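# Mount two printed parts on jig pins, or press CALL

## Task

Seat the two loose printed parts on their matching pins in the jig, arranged as the drawing shows. If the kit turns out to be one that should not be assembled, leave its parts untouched and instead press the blue CALL button with a closed gripper, keeping it down for about one second.

## Robot and tools

ROBOT. Two arms, left_arm and right_arm, each ending in a two-finger parallel gripper. The fingers point along the gripper's +z axis and open and close along its y axis. end_effector_position is the spot between the finger pads, roughly 1 cm short of the fingertips.

FRAMES. The scene frame has its origin at table-top height, halfway between the nominal arm bases: +z up, +x out over the table, and left_arm on the +y side (not necessarily the left of any image). The calibrated bases are: left_arm at (+0.034, +0.375, 0) m with quat_wxyz (+1.000, 0, 0, +0.013); right_arm at (+0.057, -0.308, 0) m with quat_wxyz (+1.000, 0, 0, -0.007). Hand positions, orientations, velocities, targets and wrist-camera poses are reported in each arm's own base frame. Fixed cameras and the table use the scene frame. Reported hand poses can be off by a few centimetres, more at long reach.

THE 16-NUMBER ROW. Every motion command is built from rows of 16 numbers, always covering both arms even if one is idle: left_arm x, y, z, qw, qx, qy, qz, opening, then right_arm in the same order. x, y, z are an absolute target position in metres and the quaternion (w first) an absolute target orientation, each in that arm's base frame. Opening runs from -1 (closed) to +1 (fully open, 0.094 m); it is an absolute command, so a 0 really means half open. To keep an arm still, resend the exact pose and opening from the last result before it stopped moving. To hold an orientation steady, repeat the same quaternion in every row rather than copying the drifted reported one.

execute_actions(actions, cameras). actions is a list of up to 15 actions; each action is a list of up to 15 rows, one row per 1/30 s step, and a short action repeats its last row to fill 15 steps. Each target must lie within 0.6 m of that gripper's current position along each of the gripper's axes, or the action is rejected for both arms; if the first action fails this check against the last reported state, or anything is malformed, the whole call is rejected. An empty actions list returns a full state report with all camera images. cameras: list of names, ["all"], or [].

move(target, speed, blend, opening_speed, grip_force, blocking, cameras). target is one 16-number row or a list of up to 15 rows, all absolute poses; the gripper travels in straight lines toward them with no 0.6 m limit and no obstacle avoidance. speed: m/s, 0.002 to 4.3, default 0.25 (rotation capped at twice that in rad/s), one value or one per target. blend: corner-rounding radius in metres per target, 0 means stop at each. opening_speed: rate of the finger command on the -1..+1 scale per second, at least 0.2; use it to close gently. grip_force: newtons per pad, 10 to 50, one value or one per arm; it persists, and lower values close slowly. blocking=false returns after about 0.5 s while the move continues; a new move replaces a running one. A move is capped at 10 s. The result adds a move: line: done (within 10 mm and 2 degrees), off_target, moving, held (a safety check withheld steps or the clearance check stopped the path) or fault, plus limits such as paced (pose clipped) or held. Neither done nor off_target tells you about contact.

wait(seconds): 0 to 10 s, arms keep their last command; a running move continues. stop(): brakes the running move. zoom_image(camera, region): region [x0, y0, x1, y1] in pixels of the newest image of cam_high, cam_low, cam_over, cam_left_wrist or cam_right_wrist, at most 504 by 504. read_manual: licence texts only. finished_scene: ends the scene irreversibly; the result must hold without the robot.

CONTROL BEHAVIOUR. Each step the commanded orientation is clipped to within 40 degrees of the measured one, and position is favoured over orientation. The Hand target line shows where each arm is actually being sent, which may fall short; command the remainder next time. Friction and load can leave a gripper a few centimetres off target with no contact. Avoid paths passing close to an arm's own base (go around it). Faster motion means harder impacts and more lag or overshoot.

RESULT LINES. grip_measured is the measured opening on the -1..+1 scale (reads slightly wide when empty, a bit narrow when squeezing a hard part). grip_effort_nm is an averaged gripper motor effort, negative closing, positive opening, with offset and friction, not a pad force. Joint torques include gravity and have per-unit offsets; joints 3 and 4 wrap at ±28 N m. Joint velocities may be summarised as within noise. Motor temperatures appear when they change; MOTOR HOT appears at 85 °C, and at 100 °C the arm drops and faults for 30 to 60 s or more. Avoid long stretched holds or pushing at unreachable poses. Tool commands lists current finger commands.

GRIPPING. To release, command an opening well above grip_measured. Squeeze rises about 1 N per 0.001 below first-touch reading, then jumps to the force limit.

CAMERAS. Fixed cam_high, cam_low, cam_over and the two wrist cameras, all 672x504, with pinhole-plus-radial calibrations given before the first action; fixed cameras may have shifted slightly, and wrist images can lag the arm.

AVOID. Any contact between the two arms, including one gripper closing on the other's fingers; fast hits on the table, jig or button; dropping or releasing parts while they move; parts falling far or leaving the table; arm stops.

Each tool is called after "Call:" by a JSON object that holds its "name" and its "arguments", one argument or row to a line.

## Session

Call:
{"name": "execute_actions", "arguments": {
  "actions": []
}}

Scene clock: 0.00 s.
left_arm: end_effector_position=(+0.7929, +0.4261, +0.1129) grip_measured=+1.000 grip_effort_nm=n/a end_effector_quat_wxyz=(+0.679, +0.099, +0.688, +0.238) | right_arm: end_effector_position=(+0.3720, +0.0318, +0.3910) grip_measured=+1.000 grip_effort_nm=n/a end_effector_quat_wxyz=(+0.274, -0.158, +0.933, +0.171)
Joint positions: left_arm=[0.563 2.425 1.799 0.662 0.369 0.467 0.094] | right_arm=[-0.13 1.053 1.322 -1.371 -0.479 -0.349 0.094]
Joint velocities: within noise
Joint torques (N m): no reading
Motor temperatures (°C): left_arm=[35 29 31 32 33 30 27] | right_arm=[28 37 31 30 30 30 30]
Heat: left arm: hottest waist 35 °C; right arm: hottest shoulder 37 °C.
Hand target: left_arm +0.7975, +0.4290, +0.1394; +0.690, +0.103, +0.672, +0.248 | right_arm +0.3750, +0.0314, +0.4048; +0.288, -0.162, +0.929, +0.166
Tool commands: left_gripper/opening=+1.0 right_gripper/opening=+1.0

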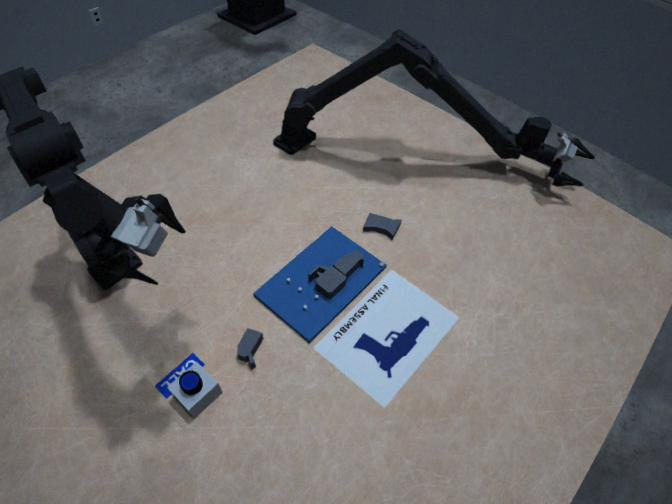

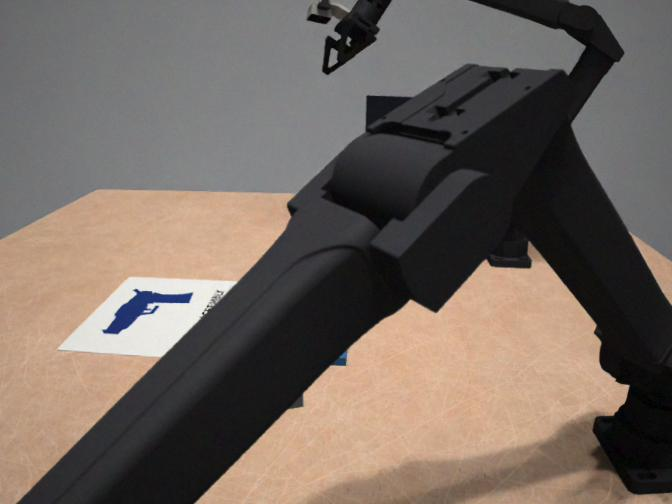

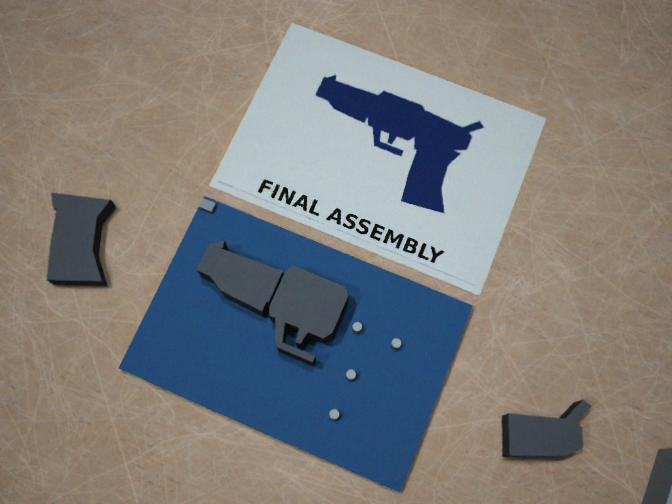

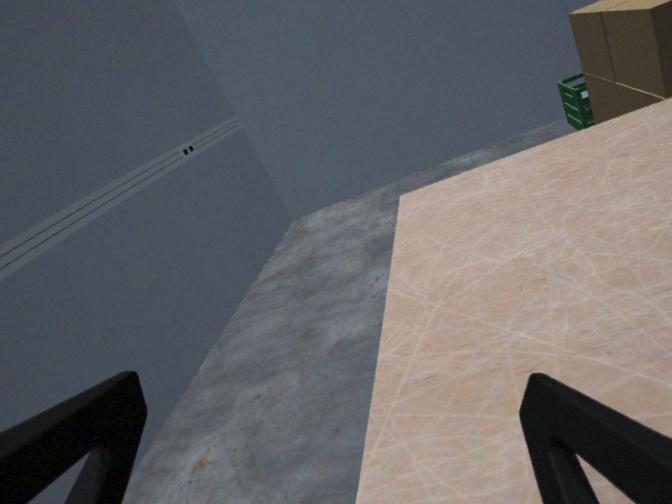

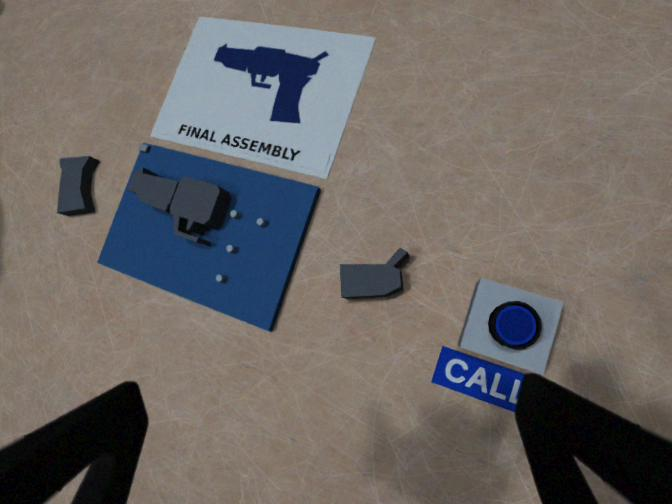

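Call:
{"name": "move", "arguments": {
  "target": [0.7929, 0.4261, 0.1129, 0.679, 0.099, 0.688, 0.238, 1.0, 0.438, -0.062, 0.17, 0, -0.17, 0.985, 0, -1.0],
  "speed": 0.4,
  "cameras": ["cam_high", "cam_right_wrist"]
}}

Scene clock: 26.43 s.
left_arm: end_effector_position=(+0.7929, +0.4261, +0.1129) grip_measured=+1.000 grip_effort_nm=-0.01 end_effector_quat_wxyz=(+0.679, +0.099, +0.688, +0.238) | right_arm: end_effector_position=(+0.4333, -0.0566, +0.1651) grip_measured=-0.989 grip_effort_nm=-0.61 end_effector_quat_wxyz=(-0.010, -0.170, +0.985, +0.004)
Joint positions: left_arm=[0.563 2.425 1.799 0.662 0.369 0.467 0.094] | right_arm=[-0.13 1.528 1.266 -1.331 -0.003 -0.471 0.001]
Joint torques (N m): left_arm=[-1.79 -21.95 9.4 1.18 -0.02 0] | right_arm=[-0.85 -10.46 8.98 0.25 0.09 -0.17]
Heat: left arm: hottest waist 35 °C; right arm: hottest shoulder 37 °C.
Hand target: left_arm +0.7929, +0.4260, +0.1130; +0.679, +0.099, +0.688, +0.238 | right_arm +0.4378, -0.0621, +0.1700; +0.000, -0.170, +0.985, +0.000
Off the commanded pose: left_arm 0.000 m, 0 deg | right_arm 0.009 m, 1 deg.
move: done
camera_calibration:
cam_right_wrist: T_world_to_cam=[[0.32363, -0.946105, 0.0121776, -0.199222], [-0.859071, -0.288416, 0.422863, 0.324652], [-0.39656, -0.147312, -0.906112, 0.398635], [0, 0, 0, 1]] pos_world=[0.501457, -0.0361268, 0.226351]
Images, in order (width x height): cam_high 672x504, cam_right_wrist 672x504.

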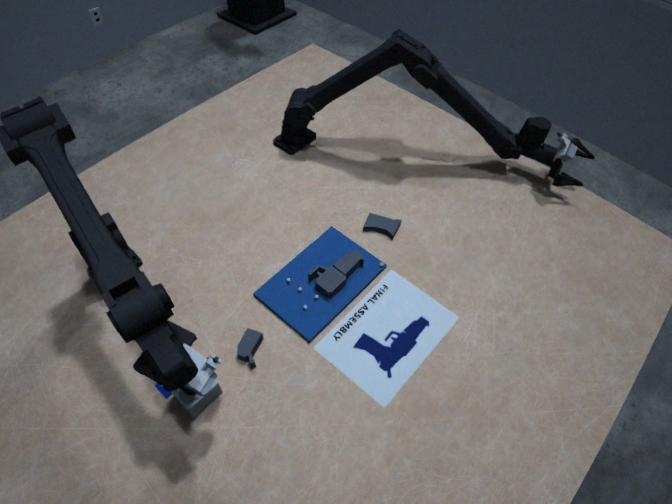

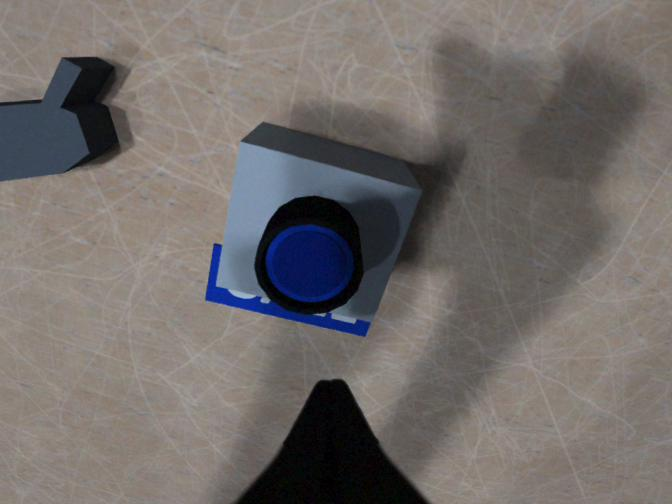

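Call:
{"name": "move", "arguments": {
  "target": [0.7929, 0.4261, 0.1129, 0.679, 0.099, 0.688, 0.238, 1.0, 0.435, -0.0575, 0.130, 0, -0.17, 0.985, 0, -1.0],
  "speed": 0.15,
  "cameras": ["cam_over", "cam_low", "cam_right_wrist"]
}}

Scene clock: 43.37 s.
left_arm: end_effector_position=(+0.7929, +0.4261, +0.1129) grip_measured=+1.000 grip_effort_nm=-0.02 end_effector_quat_wxyz=(+0.679, +0.099, +0.688, +0.238) | right_arm: end_effector_position=(+0.4357, -0.0570, +0.1378) grip_measured=-0.989 grip_effort_nm=-0.61 end_effector_quat_wxyz=(+0.005, -0.170, +0.985, +0.000)
Joint positions: left_arm=[0.563 2.425 1.799 0.662 0.369 0.467 0.094] | right_arm=[-0.13 1.535 1.2 -1.226 -0.002 -0.471 0.001]
Joint torques (N m): left_arm=[-1.79 -21.89 9.4 1.17 -0.02 0.01] | right_arm=[-0.21 -9.11 7.6 0.34 0.07 -0.09]
Motor temperatures (°C): left_arm=[35 33 34 32 32 30 27] | right_arm=[28 38 37 30 29 30 30]
Heat: left arm: hottest waist 35 °C; right arm: hottest shoulder 38 °C.
Hand target: left_arm +0.7929, +0.4260, +0.1130; +0.679, +0.099, +0.688, +0.238 | right_arm +0.4349, -0.0575, +0.1301; +0.000, -0.170, +0.985, +0.000
Off the commanded pose: left_arm 0.000 m, 0 deg | right_arm 0.008 m, 1 deg.
move: done
camera_calibration:
cam_right_wrist: T_world_to_cam=[[0.322995, -0.946024, 0.0267012, -0.20176], [-0.872071, -0.286548, 0.396715, 0.347511], [-0.367651, -0.151422, -0.917553, 0.363538], [0, 0, 0, 1]] pos_world=[0.501877, -0.0362438, 0.201091]
Images, in order (width x height): cam_low 672x504, cam_over 672x504, cam_right_wrist 672x504.

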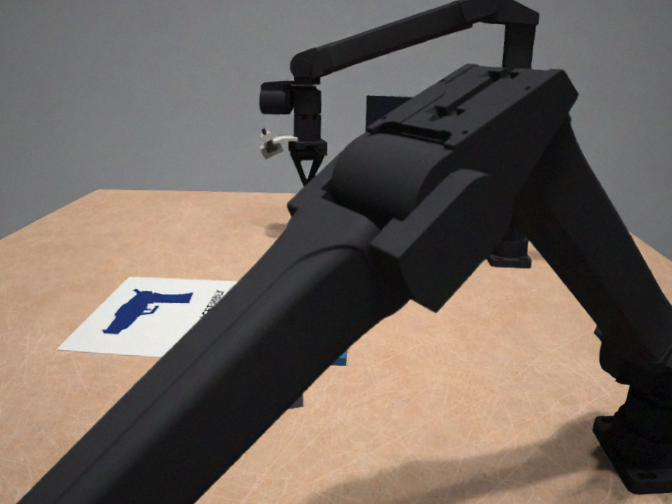

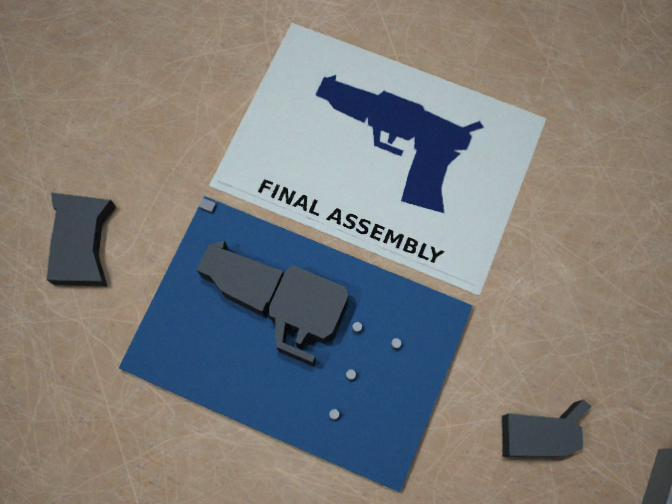

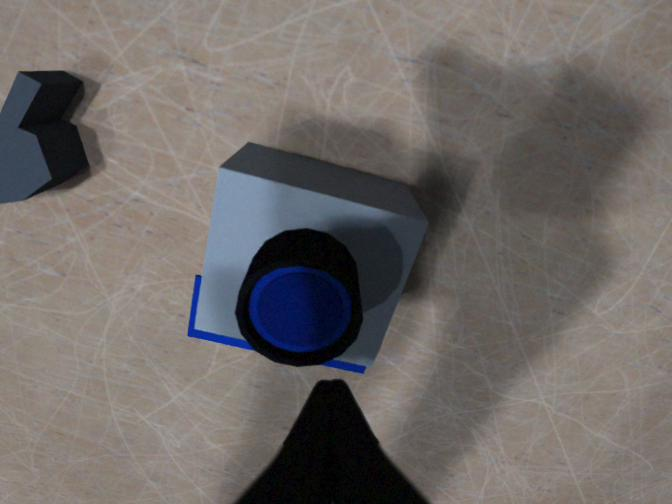

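Call:
{"name": "move", "arguments": {
  "target": [
    [0.7929, 0.4261, 0.1129, 0.679, 0.099, 0.688, 0.238, 1.0, 0.430, -0.0515, 0.118, 0, -0.17, 0.985, 0, -1.0],
    [0.7929, 0.4261, 0.1129, 0.679, 0.099, 0.688, 0.238, 1.0, 0.430, -0.0515, 0.080, 0, -0.17, 0.985, 0, -1.0]
  ],
  "speed": [0.15, 0.05],
  "blend": 0.01,
  "cameras": ["cam_right_wrist"]
}}

Scene clock: 54.00 s.
left_arm: end_effector_position=(+0.7929, +0.4261, +0.1129) grip_measured=+1.000 grip_effort_nm=-0.01 end_effector_quat_wxyz=(+0.679, +0.099, +0.688, +0.238) | right_arm: end_effector_position=(+0.4307, -0.0564, +0.0908) grip_measured=-0.989 grip_effort_nm=-0.61 end_effector_quat_wxyz=(+0.006, -0.169, +0.986, -0.001)
Joint positions: left_arm=[0.563 2.425 1.799 0.662 0.369 0.467 0.094] | right_arm=[-0.13 1.571 1.108 -1.097 -0.002 -0.469 0.001]
Joint torques (N m): left_arm=[-1.79 -21.89 9.42 1.18 -0.02 0] | right_arm=[0.67 -8.76 6.95 0.58 0.07 0.03]
Heat: left arm: hottest waist 35 °C; right arm: hottest shoulder 38 °C.
Hand target: left_arm +0.7929, +0.4260, +0.1130; +0.679, +0.099, +0.688, +0.238 | right_arm +0.4298, -0.0516, +0.0802; +0.000, -0.170, +0.985, +0.000
Off the commanded pose: left_arm 0.000 m, 0 deg | right_arm 0.012 m, 1 deg.
move: off_target (right_arm); blend cut to 0.0072 m at target 1
camera_calibration:
cam_right_wrist: T_world_to_cam=[[0.321499, -0.946514, 0.0273763, -0.19767], [-0.87313, -0.285137, 0.395399, 0.362624], [-0.366445, -0.151023, -0.918101, 0.318219], [0, 0, 0, 1]] pos_world=[0.496779, -0.035641, 0.154188]
Images, in order (width x height): cam_right_wrist 672x504.

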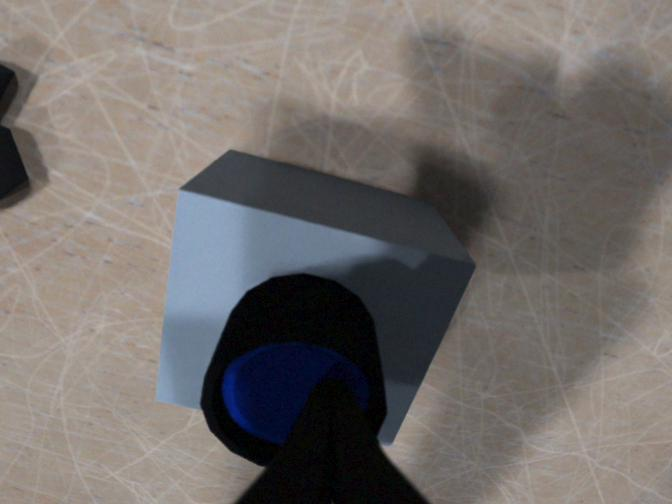

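Call:
{"name": "zoom_image", "arguments": {
  "camera": "cam_right_wrist",
  "region": [180, 250, 420, 490]
}}

Scaled by 2.100.

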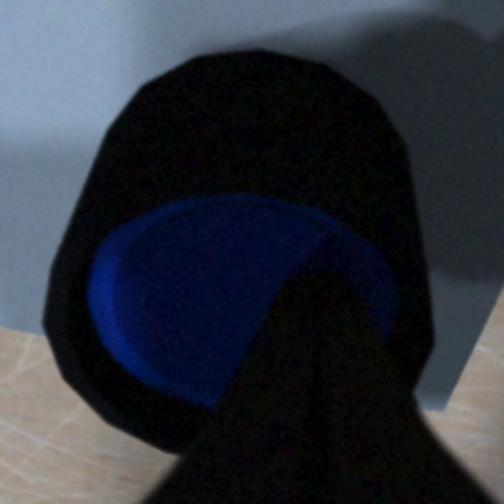

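Call:
{"name": "move", "arguments": {
  "target": [0.7929, 0.4261, 0.1129, 0.679, 0.099, 0.688, 0.238, 1.0, 0.430, -0.0505, 0.066, 0, -0.17, 0.985, 0, -1.0],
  "speed": 0.04,
  "cameras": ["cam_right_wrist"]
}}

Scene clock: 61.13 s.
left_arm: end_effector_position=(+0.7929, +0.4261, +0.1129) grip_measured=+1.000 grip_effort_nm=-0.01 end_effector_quat_wxyz=(+0.679, +0.099, +0.688, +0.238) | right_arm: end_effector_position=(+0.4327, -0.0566, +0.0871) grip_measured=-0.989 grip_effort_nm=-0.61 end_effector_quat_wxyz=(+0.013, -0.168, +0.986, -0.003)
Joint positions: left_arm=[0.563 2.425 1.799 0.662 0.369 0.467 0.094] | right_arm=[-0.13 1.571 1.097 -1.07 -0.002 -0.468 0.001]
Joint torques (N m): left_arm=[-1.73 -21.95 9.39 1.18 -0.03 0.01] | right_arm=[0.79 -7.59 6.2 0.94 0.08 0.03]
Heat: left arm: hottest waist 35 °C; right arm: hottest shoulder 39 °C.
Hand target: left_arm +0.7929, +0.4260, +0.1130; +0.679, +0.099, +0.688, +0.238 | right_arm +0.4290, -0.0506, +0.0667; +0.000, -0.170, +0.985, +0.000
Off the commanded pose: left_arm 0.000 m, 0 deg | right_arm 0.022 m, 2 deg.
move: off_target (right_arm)
camera_calibration:
cam_right_wrist: T_world_to_cam=[[0.320343, -0.946682, 0.034247, -0.198569], [-0.879334, -0.283717, 0.382461, 0.369578], [-0.352352, -0.152633, -0.923337, 0.309755], [0, 0, 0, 1]] pos_world=[0.497736, -0.0358472, 0.151459]
Images, in order (width x height): cam_right_wrist 672x504.

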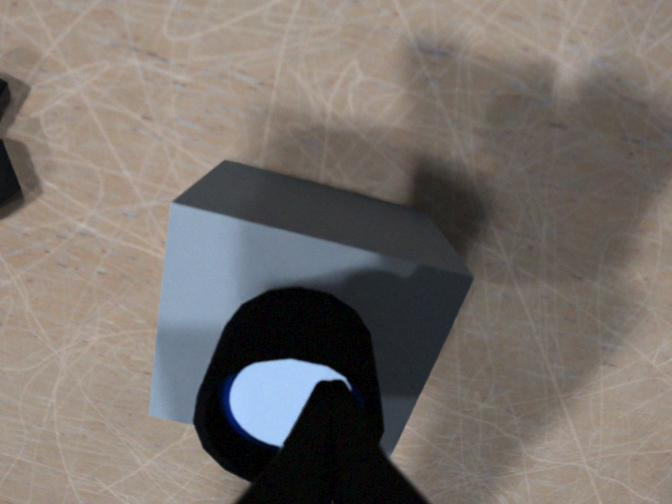

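Call:
{"name": "wait", "arguments": {
  "seconds": 0.7
}}

Call:
{"name": "move", "arguments": {
  "target": [0.7929, 0.4261, 0.1129, 0.679, 0.099, 0.688, 0.238, 1.0, 0.430, -0.0525, 0.16, 0, -0.17, 0.985, 0, -1.0],
  "speed": 0.15,
  "cameras": ["cam_right_wrist"]
}}

Scene clock: 63.90 s.
left_arm: end_effector_position=(+0.7929, +0.4261, +0.1129) grip_measured=+1.000 grip_effort_nm=-0.01 end_effector_quat_wxyz=(+0.679, +0.099, +0.688, +0.238) | right_arm: end_effector_position=(+0.4328, -0.0566, +0.0871) grip_measured=-0.989 grip_effort_nm=-0.61 end_effector_quat_wxyz=(+0.014, -0.168, +0.986, -0.003)
Joint positions: left_arm=[0.563 2.425 1.799 0.662 0.369 0.467 0.094] | right_arm=[-0.13 1.571 1.097 -1.07 -0.002 -0.468 0.001]
Joint torques (N m): left_arm=[-1.79 -21.83 9.4 1.17 -0.03 0] | right_arm=[0.79 -7.59 6.22 0.99 0.09 0.03]
Heat: left arm: hottest waist 35 °C; right arm: hottest shoulder 39 °C.
Hand target: left_arm +0.7929, +0.4260, +0.1130; +0.679, +0.099, +0.688, +0.238 | right_arm +0.4291, -0.0506, +0.0667; +0.000, -0.170, +0.985, +0.000
Tool commands: left_gripper/opening=+1.0 right_gripper/opening=-1.0
Off the commanded pose: left_arm 0.000 m, 0 deg | right_arm 0.022 m, 2 deg.
wait: 0.70 s; at rest from the start

Scene clock: 65.23 s.
left_arm: end_effector_position=(+0.7929, +0.4261, +0.1129) grip_measured=+1.000 grip_effort_nm=-0.01 end_effector_quat_wxyz=(+0.679, +0.099, +0.688, +0.238) | right_arm: end_effector_position=(+0.4112, -0.0531, +0.1397) grip_measured=-0.989 grip_effort_nm=-0.61 end_effector_quat_wxyz=(-0.023, -0.169, +0.985, +0.008)
Joint positions: left_arm=[0.563 2.425 1.799 0.662 0.369 0.467 0.094] | right_arm=[-0.128 1.508 1.173 -1.285 -0.003 -0.468 0.001]
Joint torques (N m): left_arm=[-1.73 -21.89 9.39 1.2 -0.02 0] | right_arm=[0.32 -9.58 12.22 -0.47 0.08 -0.01]
Heat: left arm: hottest waist 35 °C; right arm: hottest shoulder 39 °C.
Hand target: left_arm +0.7929, +0.4260, +0.1130; +0.679, +0.099, +0.688, +0.238 | right_arm +0.4291, -0.0524, +0.1601; +0.000, -0.170, +0.985, +0.000
Off the commanded pose: left_arm 0.000 m, 0 deg | right_arm 0.028 m, 3 deg.
move: off_target (right_arm)
camera_calibration:
cam_right_wrist: T_world_to_cam=[[0.322691, -0.946504, 0.000658734, -0.186356], [-0.848063, -0.288821, 0.444265, 0.309776], [-0.420308, -0.143919, -0.895895, 0.375942], [0, 0, 0, 1]] pos_world=[0.480856, -0.0328119, 0.199305]
Images, in order (width x height): cam_right_wrist 672x504.

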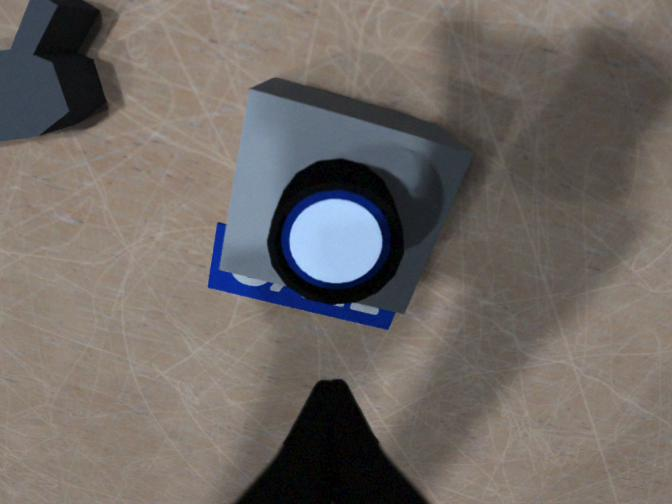

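The lamp stayed lit after I released the button, so the call went through.

Call:
{"name": "finished_scene", "arguments": {
  "scene": 1
}}

The scene is finished: the task was done.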